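# Load two AA batteries into a remote control

## Task

Seat both AA batteries in the open battery compartment of the remote control, each with correct polarity and pressed fully home against its spring contact; the remote itself may be repositioned.

## Robot and tools

Robot: two arms, left_arm and right_arm, each with a two-finger parallel gripper and a wrist camera. The scene frame has its origin at table-top height, halfway between the arms and a little behind the near table edge; +x points out over the table, +z points up, and left_arm is on the +y side (base near y = +0.270 m), right_arm on the -y side (near y = -0.270 m). Arm names do not match image left/right.

Frames: each arm reports its hand position, orientation, velocities and Hand target in its own base frame. Fixed cameras and the table use the scene frame. Motion offsets are along the axes of that arm's current Hand target. On a gripper, +z runs along the fingers and the fingers open and close along y. end_effector_position (metres) is the point between the finger pads, just under 1 cm behind the tips; end_effector_quat_wxyz gives orientation. Printed values can be a few centimetres off, more at long reach.

execute_actions(actions, cameras): actions is a list of actions; each action is a list of up to 15 rows, one row per 1/30 s step; if fewer than 15 rows are given, the last row is held for the remaining steps. Every row holds 14 numbers, each in [-1, 1]: left_arm dx, dy, dz, rx, ry, rz, opening, then the same seven for right_arm. Both arms are always included. The six pose numbers are an offset, not a pose: they count from that arm's Hand target at the start of the action, for every row, not from the previous row. Scale: 1.0 equals 0.6 m of travel or 180 degrees; rx, ry, rz form a single rotation vector. Sending the same offset in a later action moves the arm further. Six zeros re-command the current Hand target. opening is absolute: +1 fully open (about 87 mm between pads), +0.5 about 69 mm, 0 about 43 mm, -0.5 about 18 mm, -1 closed. Any value is a command, so to leave a gripper unchanged send its present opening again. cameras: list of names, ["all"], or []; default is all images for an empty actions list and none otherwise. An empty actions list just returns state and images.

move(target, speed, blend, opening_speed, blocking, cameras): target is either one 14-number row laid out as above, or a list of up to 15 such rows; every row is an offset from the same starting Hand targets, not from the previous row. The grippers travel in straight lines, all finishing together, at least 0.5 s and at most 10 s total (cut short after 10 s). speed: top path speed in m/s, 0.002 to 2.9, default 0.25 (rotation up to twice that in rad/s); one value or one per row. blend: corner rounding in metres for lists, default 0 (stop at each row). opening_speed: rate of opening change per second on the -1..+1 scale, at least 0.2. blocking=false returns after about 0.5 s while the move continues. Paths do not avoid obstacles or the other arm. The result adds a move: line giving the ending (done, off_target, moving, held, fault) and any limits (paced = pose clipped, held = steps withheld). done means at rest within 10 mm and 2 degrees; neither done nor off_target tells you about contact.

wait(seconds 0 to 10, cameras): lets time pass holding commands; a running move continues. stop(cameras): brakes a running move. zoom_image(camera, region): closer view of a region [x0, y0, x1, y1] in pixels (origin top-left, at most 504 by 504) of one camera's latest image. finished_scene(scene): ends the scene, given its current number; cannot be undone, and the batteries must stay correctly seated without the robot.

Cameras, all 896x504: cam_head_left, cam_head_right, cam_high, cam_low (fixed on a beam behind the arms), cam_left_wrist, cam_right_wrist.

Result lines: Hand target is the last commanded pose after clipping, and the next offsets start there; the gripper often stops short, and only a new command closes the gap (send the remaining distance as an offset if needed). Tool commands shows current gripper commands. grip_measured is the gripper reading on the command scale; in Joint positions the last number per arm is the same reading from 0 closed to 1 open. To grip, command about 0.04 below the reading at first contact for full force, less for lighter. Joint velocities may read within noise. Joint torques include arm weight; the first three wrap at ±28 N m. MOTOR HOT appears near 75 °C; an OVER-TEMPERATURE FAULT folds that arm away for good, and higher heat drops it.

Control quirks: each step the commanded orientation is clipped to within 40 degrees of the actual one. Friction and gravity can leave a gripper low, short or tilted; small moves may go sideways or not happen, so check position and orientation after each move and correct tilt. An arm blocked by something keeps pressing until commanded back past its gripper. Joint ranges (rad): waist -2.618 to 3.054, shoulder 0 to 3.142, elbow 0 to 3.142 (straight at 2.901), wrist pitch and yaw ±1.571, wrist roll ±2.094.

Avoid: dropping or releasing moving parts, fast impacts, hard pushes, and anything leaving the table. Keep the grippers, housings and wrist cameras apart; never close one gripper on the other's fingers. Watch the bar, plate (up to about 3 cm above the table) and low rail near the bases, which give no warning. Avoid strain on camera cables, paths passing close to an arm's own base, long stretched-out holds, and pushing toward unreachable poses, which heat motors. Loose objects may occasionally be nudged by outside pushes.

Each tool is called after "Call:" by a JSON object that holds its "api" and its "payload".

## Session

Call:
{"api": "execute_actions", "payload": {"actions": []}}

Call:
{"api": "zoom_image", "payload": {"camera": "cam_high", "region": [240, 100, 660, 340]}}

Call:
{"api": "zoom_image", "payload": {"camera": "cam_low", "region": [180, 220, 560, 440]}}

Scene clock: 0.00 s.
left_arm: end_effector_position=(+0.3871, -0.0104, +0.0494) grip_measured=+1.000 end_effector_quat_wxyz=(+0.572, +0.014, +0.820, -0.007) | right_arm: end_effector_position=(+0.3655, -0.0136, +0.0201) grip_measured=+0.964 end_effector_quat_wxyz=(+0.524, +0.060, +0.850, -0.013)
Joint positions: left_arm=[-0.026 1.561 0.387 0.822 0.003 0.007 1] | right_arm=[-0.011 1.567 0.359 0.739 0.075 0.083 0.982]
Joint velocities: within noise
Joint torques (N m): no reading
Heat: left arm: 31 °C; right arm: 29 °C.
Hand target: left_arm +0.3912, -0.0101, +0.0572; +0.582, +0.014, +0.813, -0.006 | right_arm +0.3709, -0.0138, +0.0281; +0.535, +0.060, +0.842, -0.012
Tool commands: left_gripper/opening=+1.0 right_gripper/opening=+1.0

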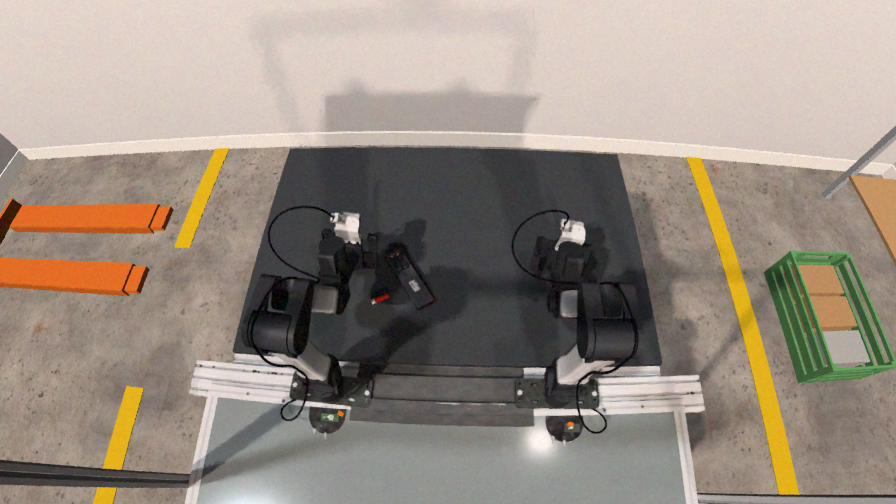

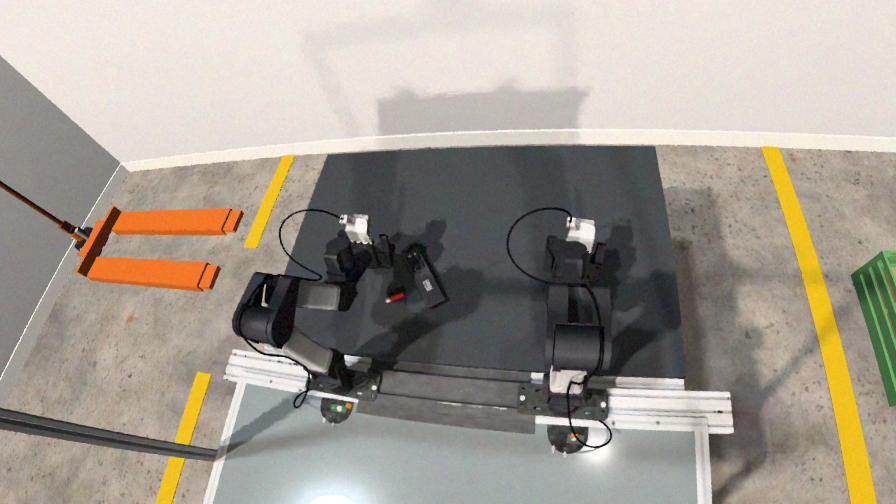

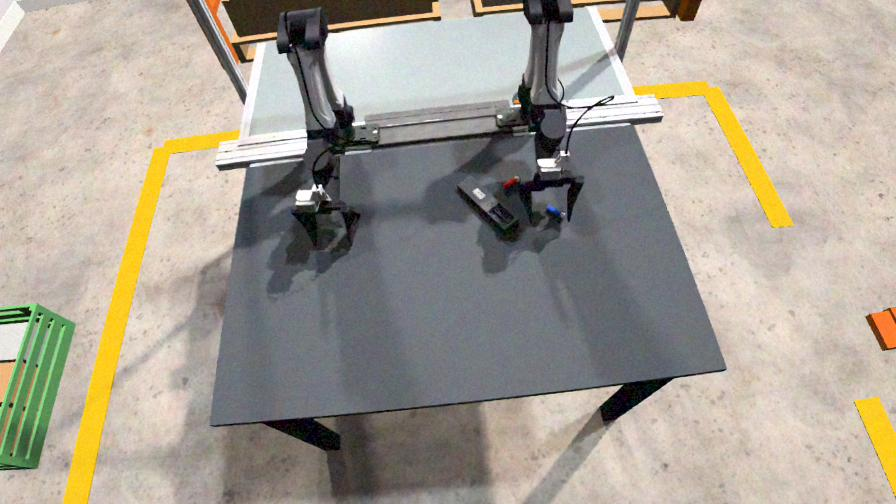

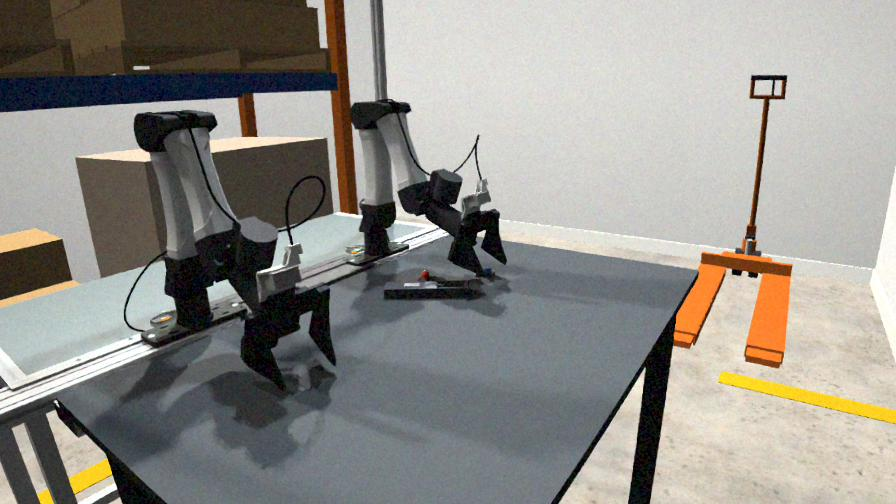

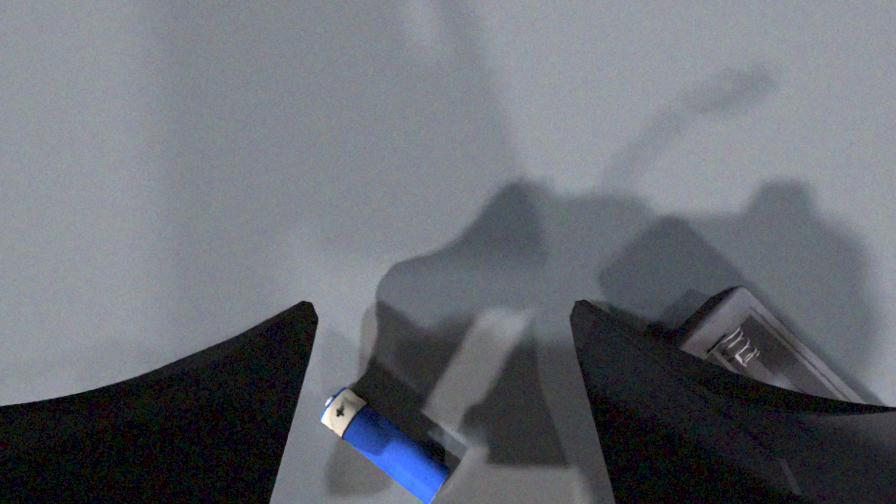

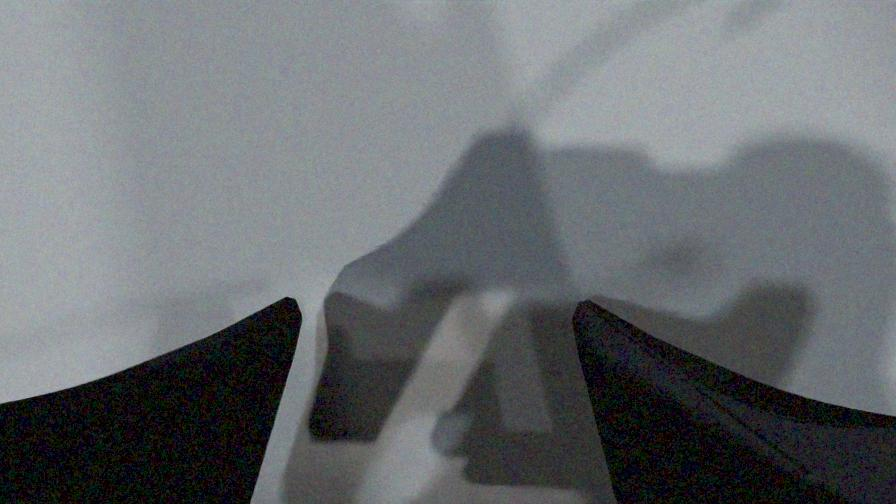

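Scaled by 1.200 from the camera's 896x504 image, which has a finer 1280x720 frame.

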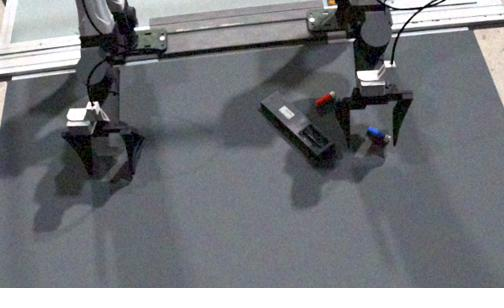

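Scaled by 1.326 from the camera's 896x504 image, which has a finer 1280x720 frame.

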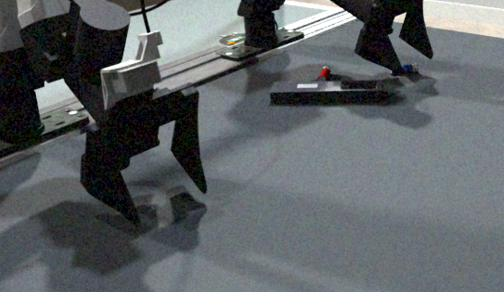

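Call:
{"api": "move", "payload": {"target": [-0.135,-0.133,-0.241,-0.004,0.395,-0.0095,1,-0.108,0.02,-0.16,-0.008,0.36,-0.04,1], "cameras": ["all"]}}

Scene clock: 39.50 s.
left_arm: end_effector_position=(+0.2769, -0.0826, +0.1760) grip_measured=+1.000 end_effector_quat_wxyz=(+0.001, +0.002, +1.000, +0.006) | right_arm: end_effector_position=(+0.3069, -0.0026, +0.1237) grip_measured=+0.964 end_effector_quat_wxyz=(-0.007, +0.009, +1.000, -0.004)
Joint positions: left_arm=[-0.261 1.813 1.796 -1.555 -0.013 -0.258 1] | right_arm=[-0.005 1.878 1.668 -1.374 0.009 0.012 0.982]
Joint torques (N m): left_arm=[-0.7 -7.41 8.4 0.22 0.07 -0.06] | right_arm=[1.16 -7.86 8.1 0.23 -0.04 -0.11]
Heat: left arm: 33 °C; right arm: 32 °C.
Hand target: left_arm +0.2781, -0.0873, +0.1801; +0.001, +0.000, +1.000, -0.001 | right_arm +0.3130, +0.0006, +0.1281; +0.000, +0.001, +1.000, +0.000
Off the commanded pose: left_arm 0.006 m, 1 deg | right_arm 0.008 m, 1 deg.
move: done

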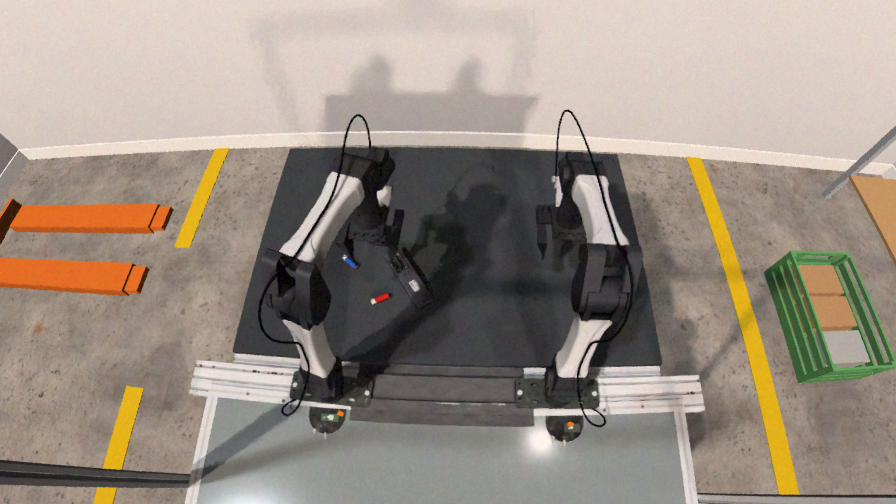

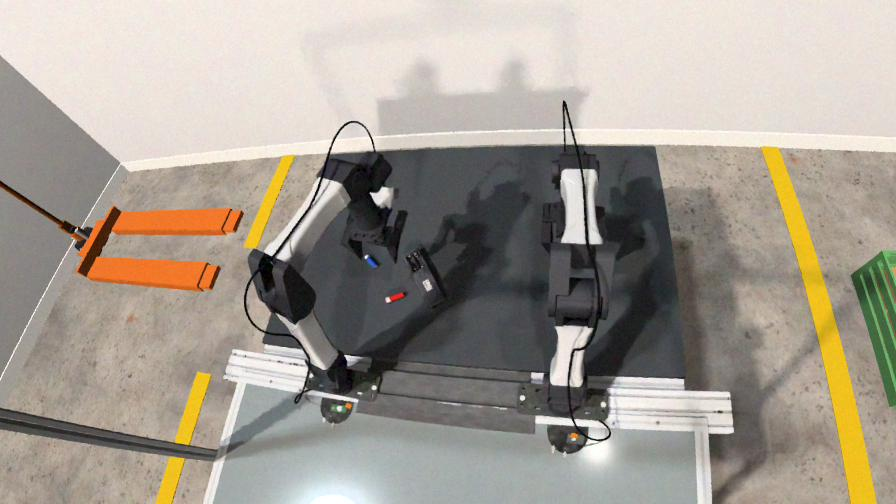

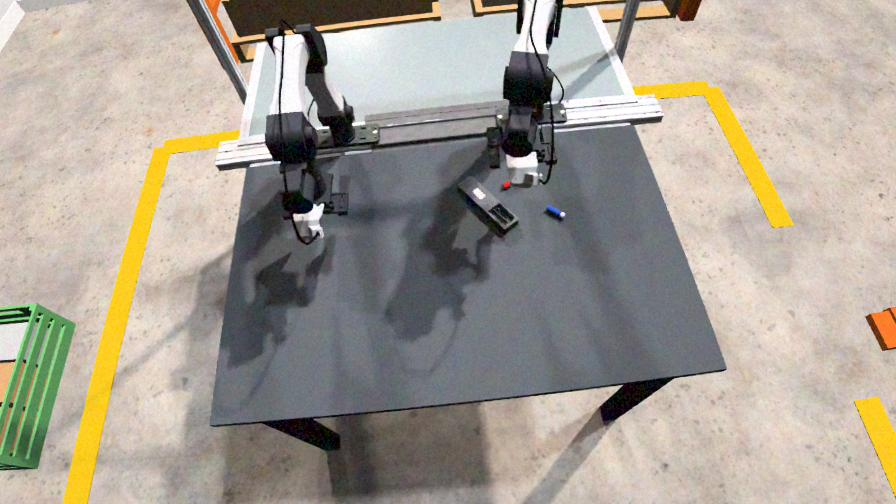

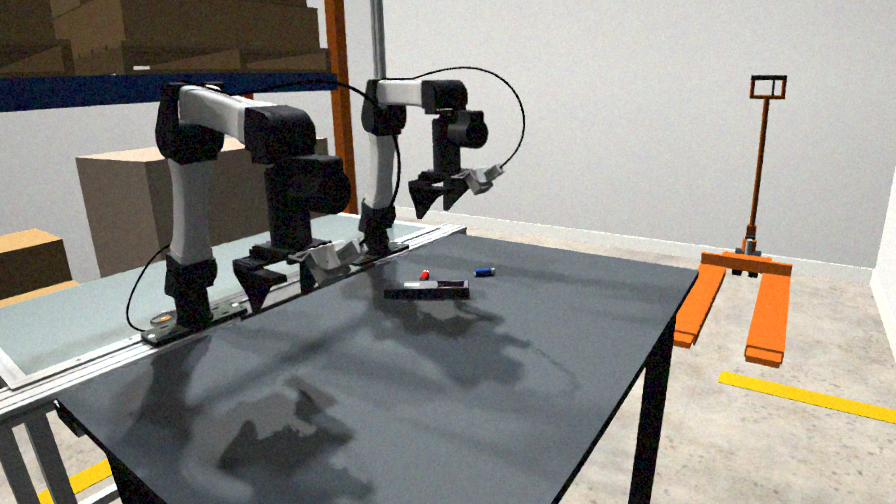

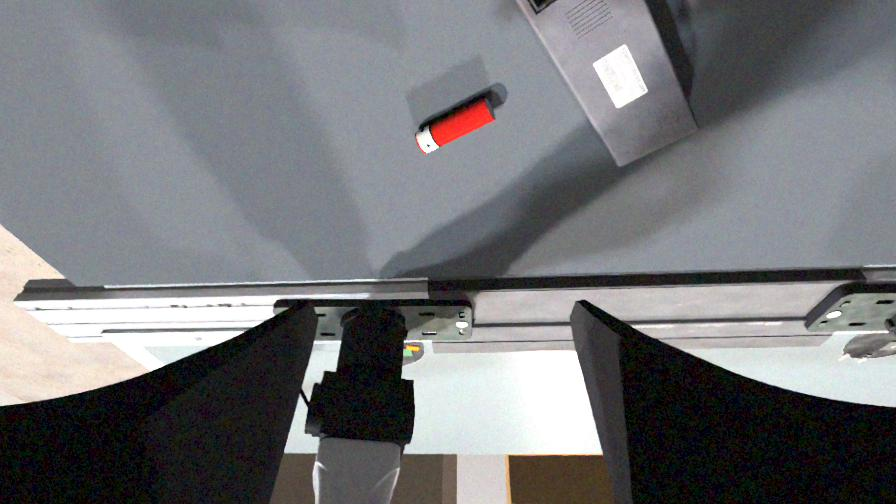

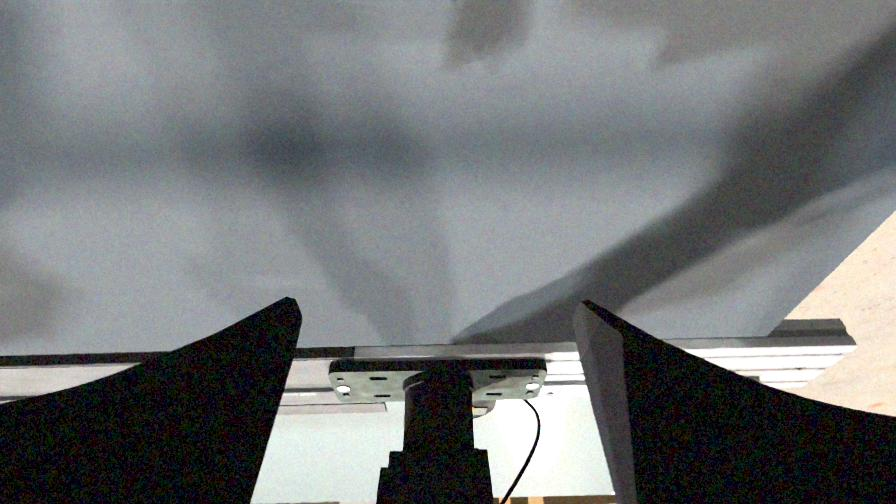

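Call:
{"api": "move", "payload": {"target": [0.047,-0.013,0.2,0,0,0.339,0,0,0,0,0,0,0,1], "speed": 0.3, "cameras": ["cam_left_wrist"]}}

Scene clock: 109.37 s.
left_arm: end_effector_position=(+0.2481, -0.0913, +0.0550) grip_measured=+0.000 end_effector_quat_wxyz=(-0.021, +0.503, +0.864, +0.005) | right_arm: end_effector_position=(+0.3068, -0.0026, +0.1237) grip_measured=+0.964 end_effector_quat_wxyz=(-0.007, +0.009, +1.000, -0.004)
Joint positions: left_arm=[-0.45 1.744 1.219 -1.087 -0.013 0.604 0.5] | right_arm=[-0.005 1.878 1.668 -1.374 0.009 0.012 0.982]
Joint torques (N m): left_arm=[-0.49 -10.59 4.53 0.42 0.11 0.08] | right_arm=[1.09 -7.79 7.99 0.22 -0.08 -0.11]
Heat: left arm: 37 °C; right arm: 35 °C.
Hand target: left_arm +0.2501, -0.0951, +0.0601; +0.001, +0.508, +0.861, +0.000 | right_arm +0.3130, +0.0006, +0.1281; +0.000, +0.001, +1.000, +0.000
Off the commanded pose: left_arm 0.007 m, 3 deg | right_arm 0.008 m, 1 deg.
move: off_target (left_arm)
Images, in order (width x height): cam_left_wrist 896x504.

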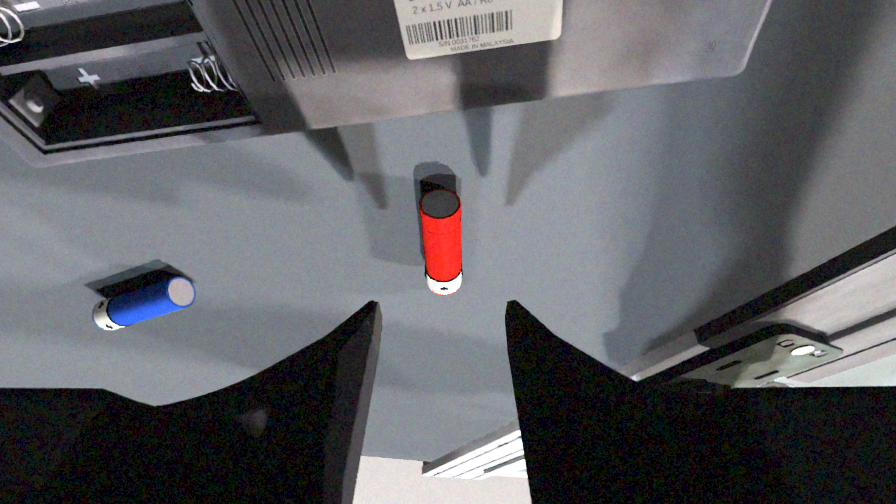

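Call:
{"api": "move", "payload": {"target": [[0.036,0,0.073,0,0,0,0,0,0,0,0,0,0,1],[0.036,0,0.073,0,0,0,-0.8,0,0,0,0,0,0,1],[0.036,0,-0.05,0,0,0,-0.8,0,0,0,0,0,0,1],[-0.102,0.115,-0.1,0,0,-0.544,-0.8,0,0,0,0,0,0,1]], "speed": [0.1,0.1,0.12,0.25], "opening_speed": 1, "blend": [0,0,0.02,0], "cameras": ["cam_left_wrist","cam_low"]}}

Scene clock: 142.60 s.
left_arm: end_effector_position=(+0.3366, -0.1145, +0.1167) grip_measured=-0.583 end_effector_quat_wxyz=(+0.003, -0.309, +0.951, +0.004) | right_arm: end_effector_position=(+0.3068, -0.0026, +0.1237) grip_measured=+0.964 end_effector_quat_wxyz=(-0.007, +0.009, +1.000, -0.004)
Joint positions: left_arm=[-0.244 1.996 1.805 -1.379 -0.011 -0.872 0.209] | right_arm=[-0.005 1.878 1.668 -1.374 0.009 0.012 0.982]
Joint torques (N m): left_arm=[0.38 -9.02 8.5 0.19 0.02 -0.07] | right_arm=[1.09 -7.88 8.23 0.24 -0.08 -0.1]
Heat: left arm: 41 °C; right arm: 36 °C.
Hand target: left_arm +0.3401, -0.1151, +0.1202; +0.000, -0.317, +0.949, -0.001 | right_arm +0.3130, +0.0006, +0.1281; +0.000, +0.001, +1.000, +0.000
Off the commanded pose: left_arm 0.005 m, 1 deg | right_arm 0.008 m, 1 deg.
move: done; target 2's new opening was sent with left_arm's hand 0.010 m and 3 deg from that target
Images, in order (width x height): cam_low 896x504, cam_left_wrist 896x504.

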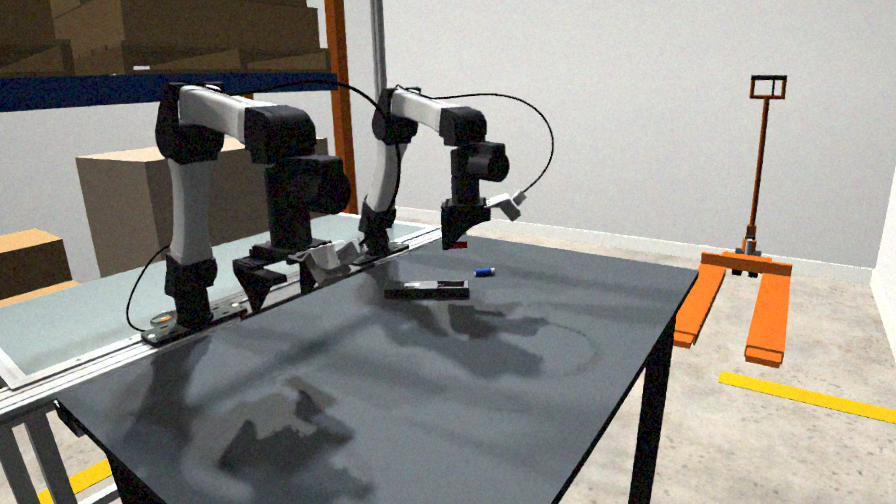

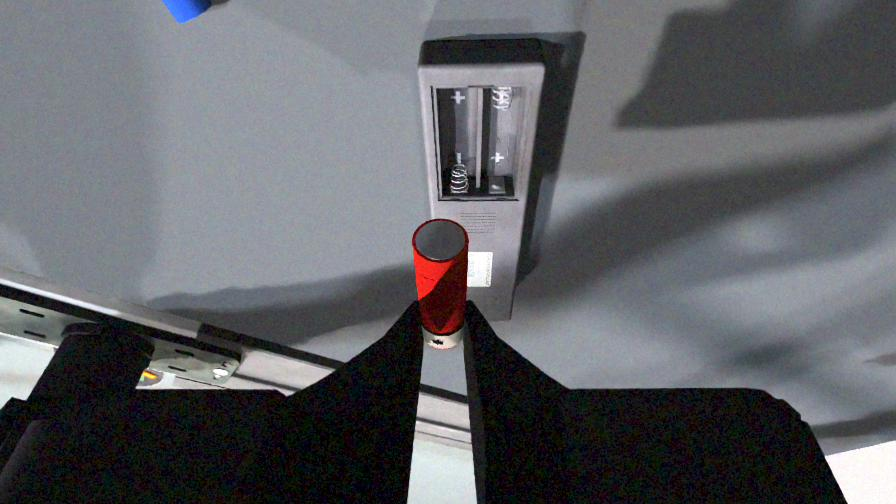

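Call:
{"api": "move", "payload": {"target": [-0.05,0,-0.05,0,0,0,-0.8,0.225,0.48,0.063,-0.096,-0.295,-0.184,0.6], "speed": 0.25, "cameras": ["all"]}}

Scene clock: 155.70 s.
left_arm: end_effector_position=(+0.3618, -0.0977, +0.1473) grip_measured=-0.583 end_effector_quat_wxyz=(+0.003, -0.316, +0.949, +0.004) | right_arm: end_effector_position=(+0.1784, +0.2885, +0.0941) grip_measured=+0.600 end_effector_quat_wxyz=(+0.436, -0.272, +0.846, +0.144)
Joint positions: left_arm=[-0.187 2.111 2.1 -1.558 -0.011 -0.83 0.209] | right_arm=[1.209 1.263 0.668 -0.107 0.461 0.369 0.8]
Joint torques (N m): left_arm=[0.42 -9.77 8.35 0.19 0.02 0.09] | right_arm=[0.92 -3.56 4.88 1.84 0.31 -0.08]
Heat: left arm: 42 °C; right arm: 37 °C.
Hand target: left_arm +0.3639, -0.0971, +0.1502; +0.000, -0.316, +0.949, -0.001 | right_arm +0.1784, +0.2888, +0.0902; +0.439, -0.273, +0.844, +0.142
Off the commanded pose: left_arm 0.004 m, 1 deg | right_arm 0.004 m, 1 deg.
move: done

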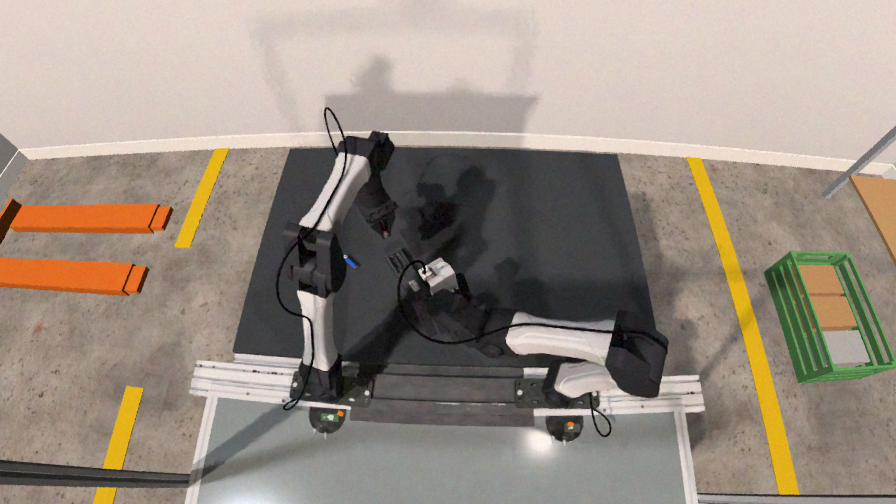

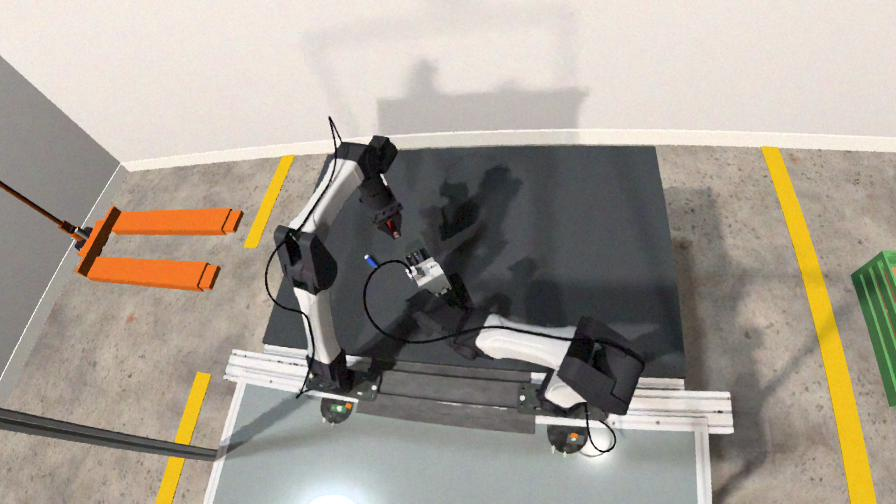

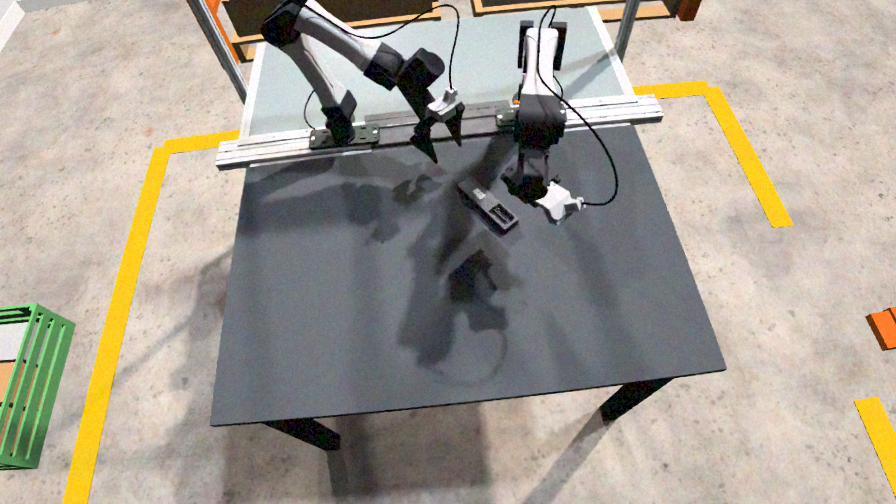

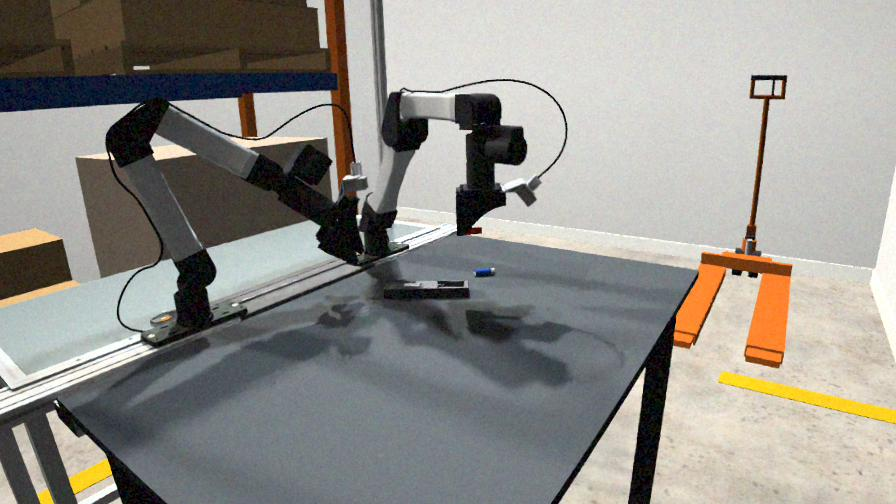

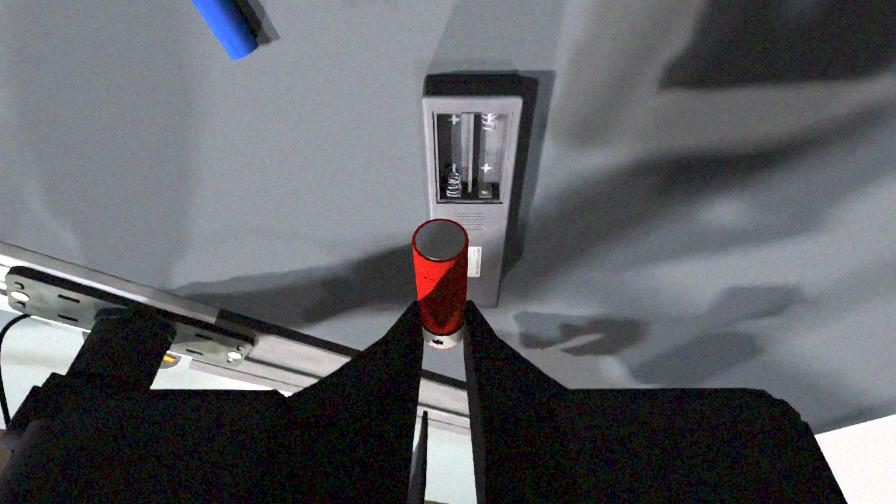

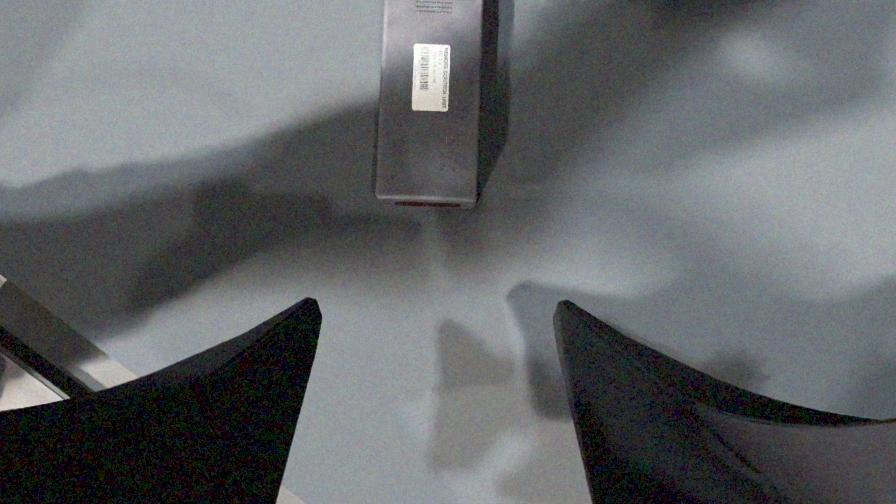

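Call:
{"api": "move", "payload": {"target": [[0,0,0,0,0,0,-0.8,0.01,0.009,0.13,0,0,0,0.6],[0,0,0,0,0,0,-0.8,0.0147,0.009,0.2,0,0,0,0.6],[0,0,0,0,0,0,-0.8,0.0147,0.009,0.2,0,0,0,-0.1]], "speed": [0.15,0.06,0.05], "opening_speed": 0.8, "blend": [0.01,0,0], "cameras": ["cam_left_wrist","cam_right_wrist","cam_low","cam_high"]}}

Scene clock: 182.37 s.
left_arm: end_effector_position=(+0.3618, -0.0977, +0.1473) grip_measured=-0.583 end_effector_quat_wxyz=(+0.003, -0.316, +0.949, +0.004) | right_arm: end_effector_position=(+0.2452, +0.3431, +0.0121) grip_measured=+0.060 end_effector_quat_wxyz=(+0.436, -0.272, +0.846, +0.142)
Joint positions: left_arm=[-0.187 2.111 2.1 -1.558 -0.011 -0.83 0.209] | right_arm=[1.072 1.779 0.754 0.358 0.359 0.275 0.53]
Joint torques (N m): left_arm=[0.43 -9.76 8.36 0.19 0.02 0.08] | right_arm=[-0.16 -6.22 7.06 1.63 0.08 -0.18]
Heat: left arm: 42 °C; right arm: 35 °C.
Hand target: left_arm +0.3640, -0.0971, +0.1502; +0.000, -0.316, +0.949, -0.001 | right_arm +0.2506, +0.3478, +0.0140; +0.439, -0.273, +0.844, +0.142
Off the commanded pose: left_arm 0.004 m, 1 deg | right_arm 0.008 m, 0 deg.
move: done
Images, in order (width x height): cam_high 896x504, cam_low 896x504, cam_left_wrist 896x504, cam_right_wrist 896x504.

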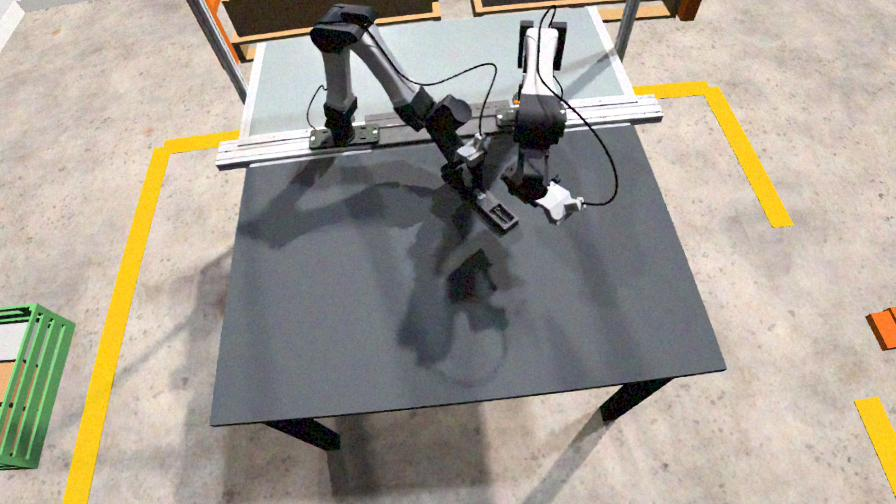

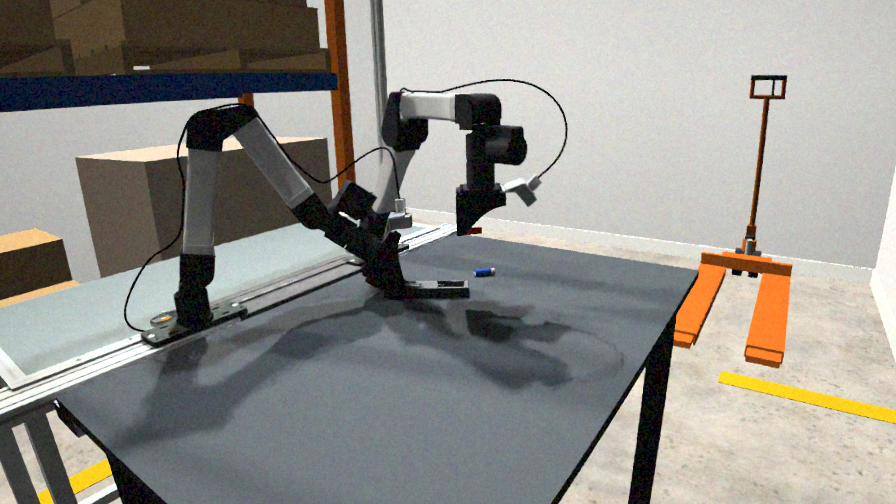

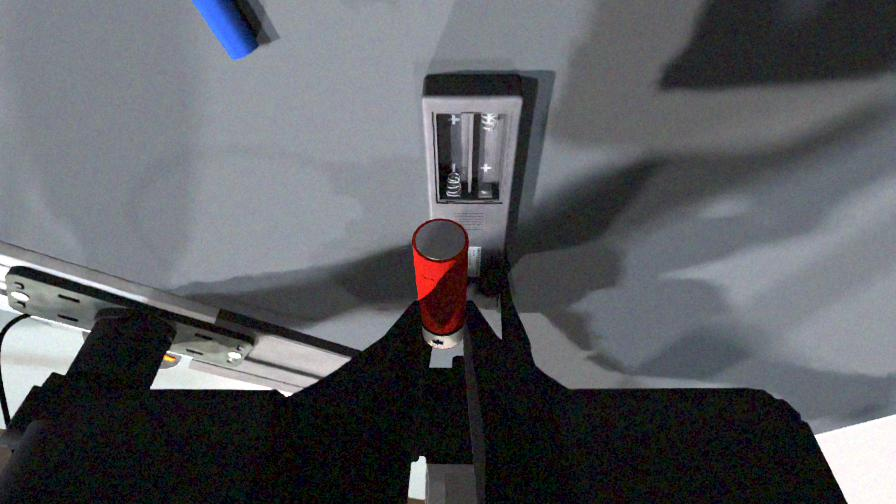

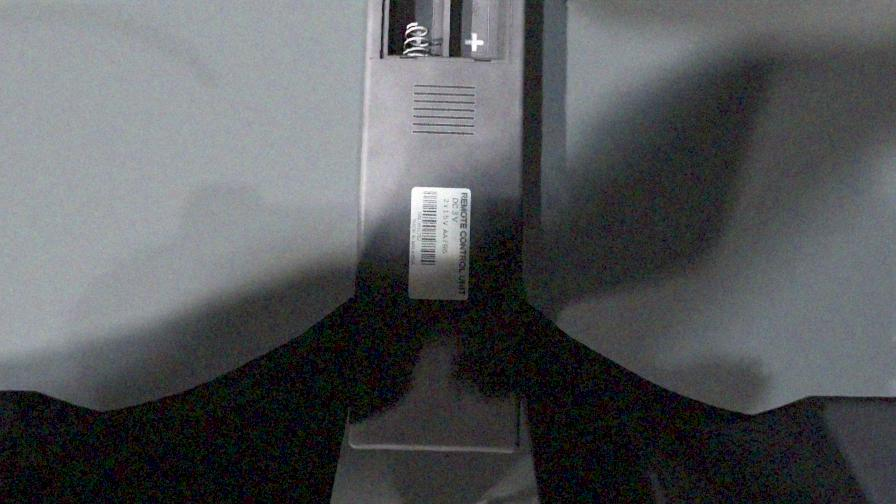

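Call:
{"api": "move", "payload": {"target": [0.053,-0.04,0.145,0,0.111,0,-0.8,0,0,0,0,0,0,-0.1], "speed": 0.15, "cameras": ["cam_left_wrist","cam_right_wrist","cam_low"]}}

Call:
{"api": "zoom_image", "payload": {"camera": "cam_low", "region": [360, 220, 520, 330]}}

Scene clock: 221.20 s.
left_arm: end_effector_position=(+0.3509, -0.1358, +0.0667) grip_measured=-0.583 end_effector_quat_wxyz=(-0.162, -0.311, +0.935, -0.047) | right_arm: end_effector_position=(+0.2452, +0.3431, +0.0121) grip_measured=+0.060 end_effector_quat_wxyz=(+0.436, -0.272, +0.846, +0.142)
Joint positions: left_arm=[-0.182 2.34 2.048 -1.524 0.237 -0.794 0.209] | right_arm=[1.072 1.779 0.754 0.358 0.359 0.275 0.53]
Joint torques (N m): left_arm=[0.42 -11.7 4.81 0.05 0.14 0.06] | right_arm=[-0.06 -6.16 7.08 1.61 0.11 -0.17]
Heat: left arm: 43 °C; right arm: 38 °C.
Hand target: left_arm +0.3531, -0.1355, +0.0633; -0.164, -0.312, +0.934, -0.056 | right_arm +0.2506, +0.3478, +0.0140; +0.439, -0.273, +0.844, +0.142
Off the commanded pose: left_arm 0.004 m, 1 deg | right_arm 0.007 m, 0 deg.
move: done
Images, in order (width x height): cam_low 896x504, cam_left_wrist 896x504, cam_right_wrist 896x504.

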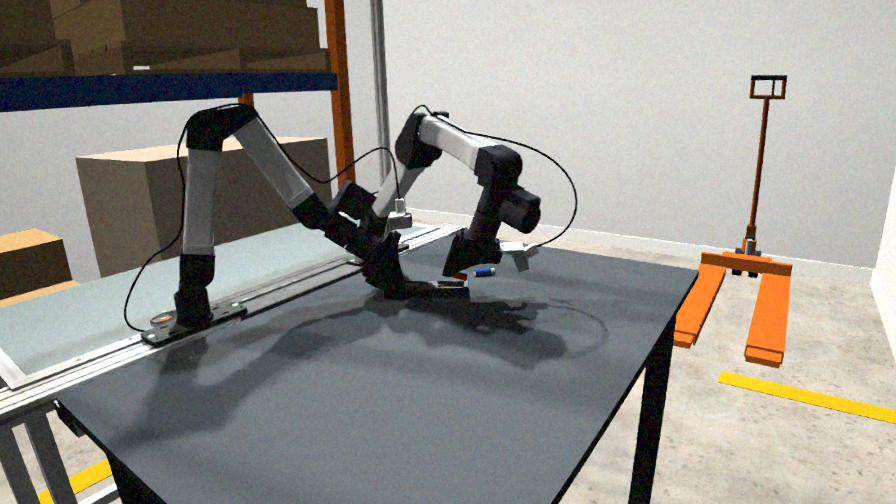

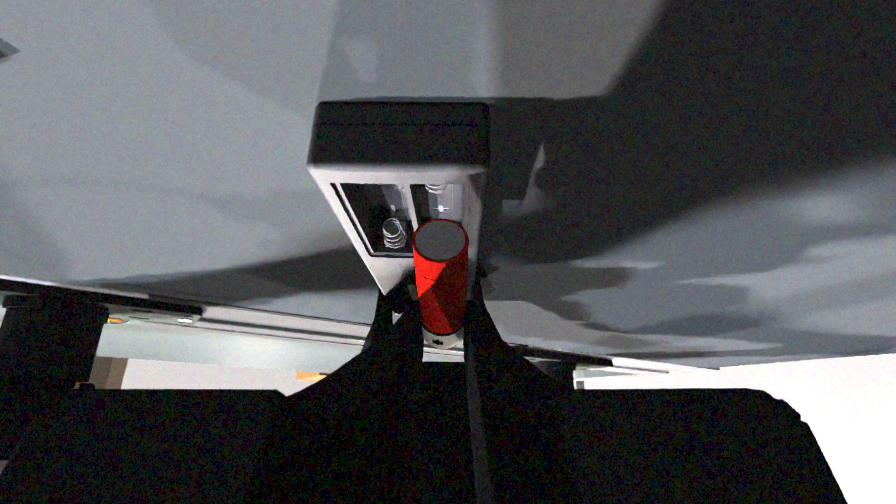

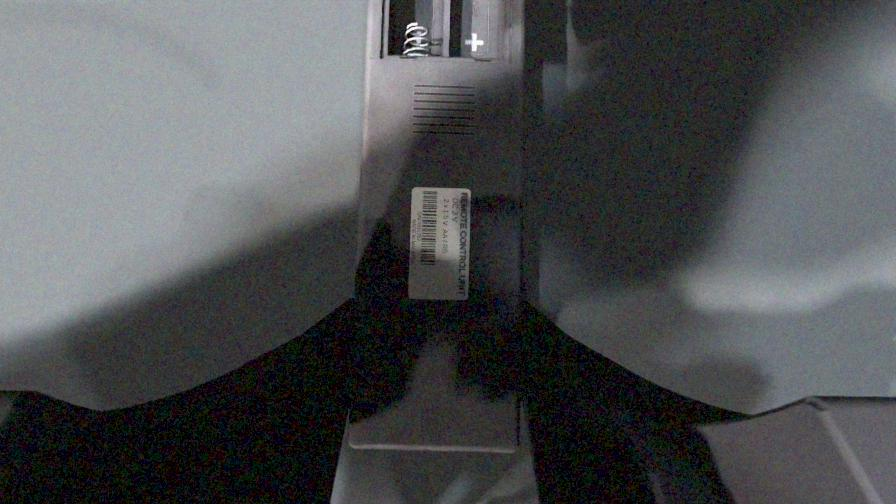

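Scaled by 3.150 from the camera's 896x504 image, which has a finer 1280x720 frame.

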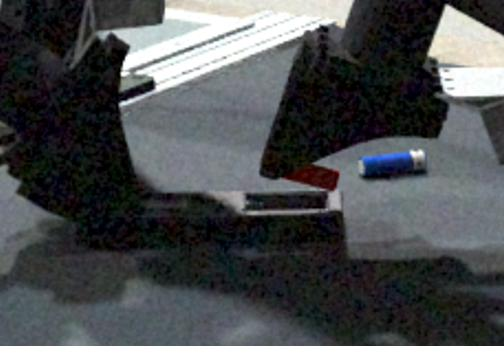

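Call:
{"api": "move", "payload": {"target": [0.002,0.005,0.0395,0,0,0,-0.8,0,0,0,0,0,0,-0.1], "speed": 0.08, "cameras": ["cam_left_wrist","cam_low"]}}

Call:
{"api": "zoom_image", "payload": {"camera": "cam_low", "region": [400, 250, 500, 310]}}

Call:
{"api": "zoom_image", "payload": {"camera": "cam_left_wrist", "region": [300, 140, 520, 360]}}

Scene clock: 262.70 s.
left_arm: end_effector_position=(+0.3374, -0.1358, +0.0407) grip_measured=-0.582 end_effector_quat_wxyz=(-0.185, -0.313, +0.931, -0.043) | right_arm: end_effector_position=(+0.2452, +0.3431, +0.0121) grip_measured=+0.060 end_effector_quat_wxyz=(+0.436, -0.271, +0.846, +0.142)
Joint positions: left_arm=[-0.182 2.34 1.924 -1.445 0.252 -0.794 0.209] | right_arm=[1.072 1.779 0.754 0.358 0.36 0.275 0.53]
Joint torques (N m): left_arm=[-0.5 -13.97 3.81 0.26 0.07 -0.02] | right_arm=[-0.03 -6.27 7.02 1.65 0.1 -0.14]
Heat: left arm: 46 °C; right arm: 38 °C.
Hand target: left_arm +0.3440, -0.1387, +0.0414; -0.164, -0.312, +0.934, -0.056 | right_arm +0.2507, +0.3478, +0.0140; +0.439, -0.273, +0.844, +0.142
Off the commanded pose: left_arm 0.007 m, 3 deg | right_arm 0.007 m, 0 deg.
move: off_target (left_arm)
Images, in order (width x height): cam_low 896x504, cam_left_wrist 896x504.

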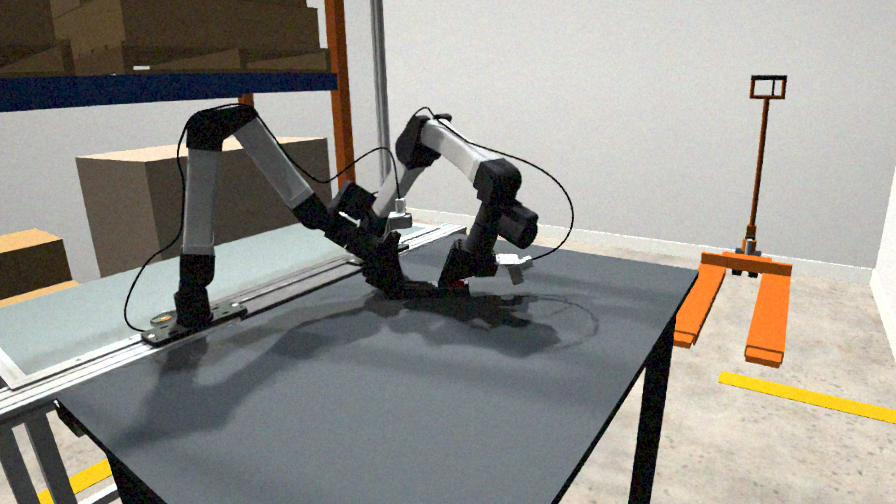

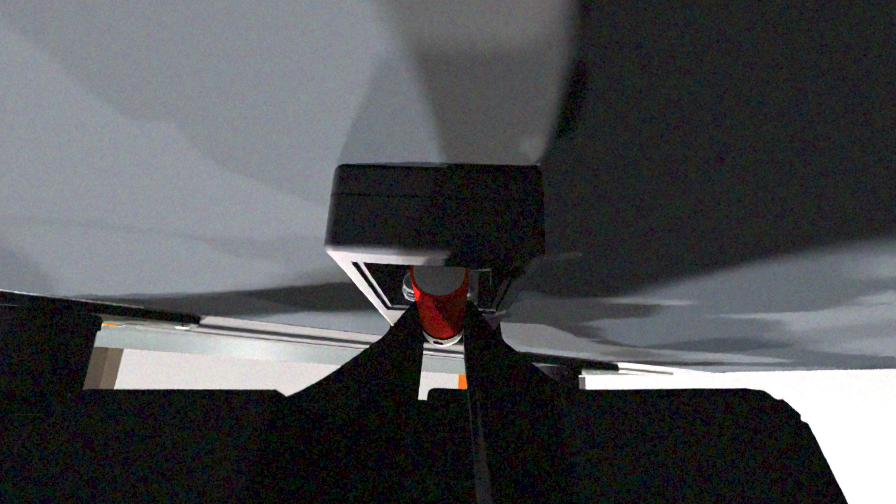

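Scaled by 5.040 from the camera's 896x504 image, which has a finer 1280x720 frame.

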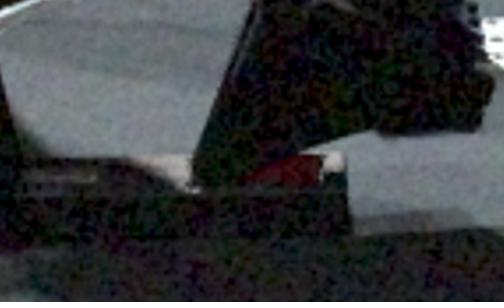

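Scaled by 2.291 from the camera's 896x504 image, which has a finer 1280x720 frame.

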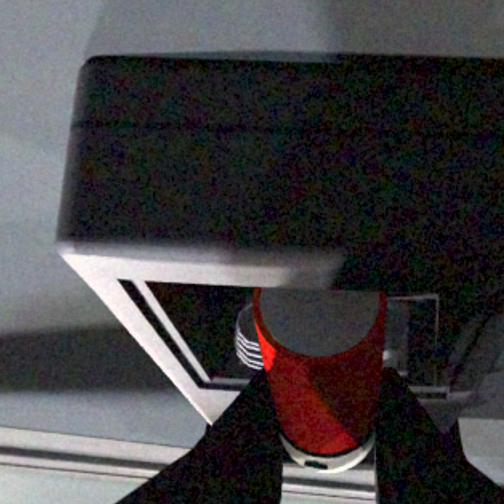

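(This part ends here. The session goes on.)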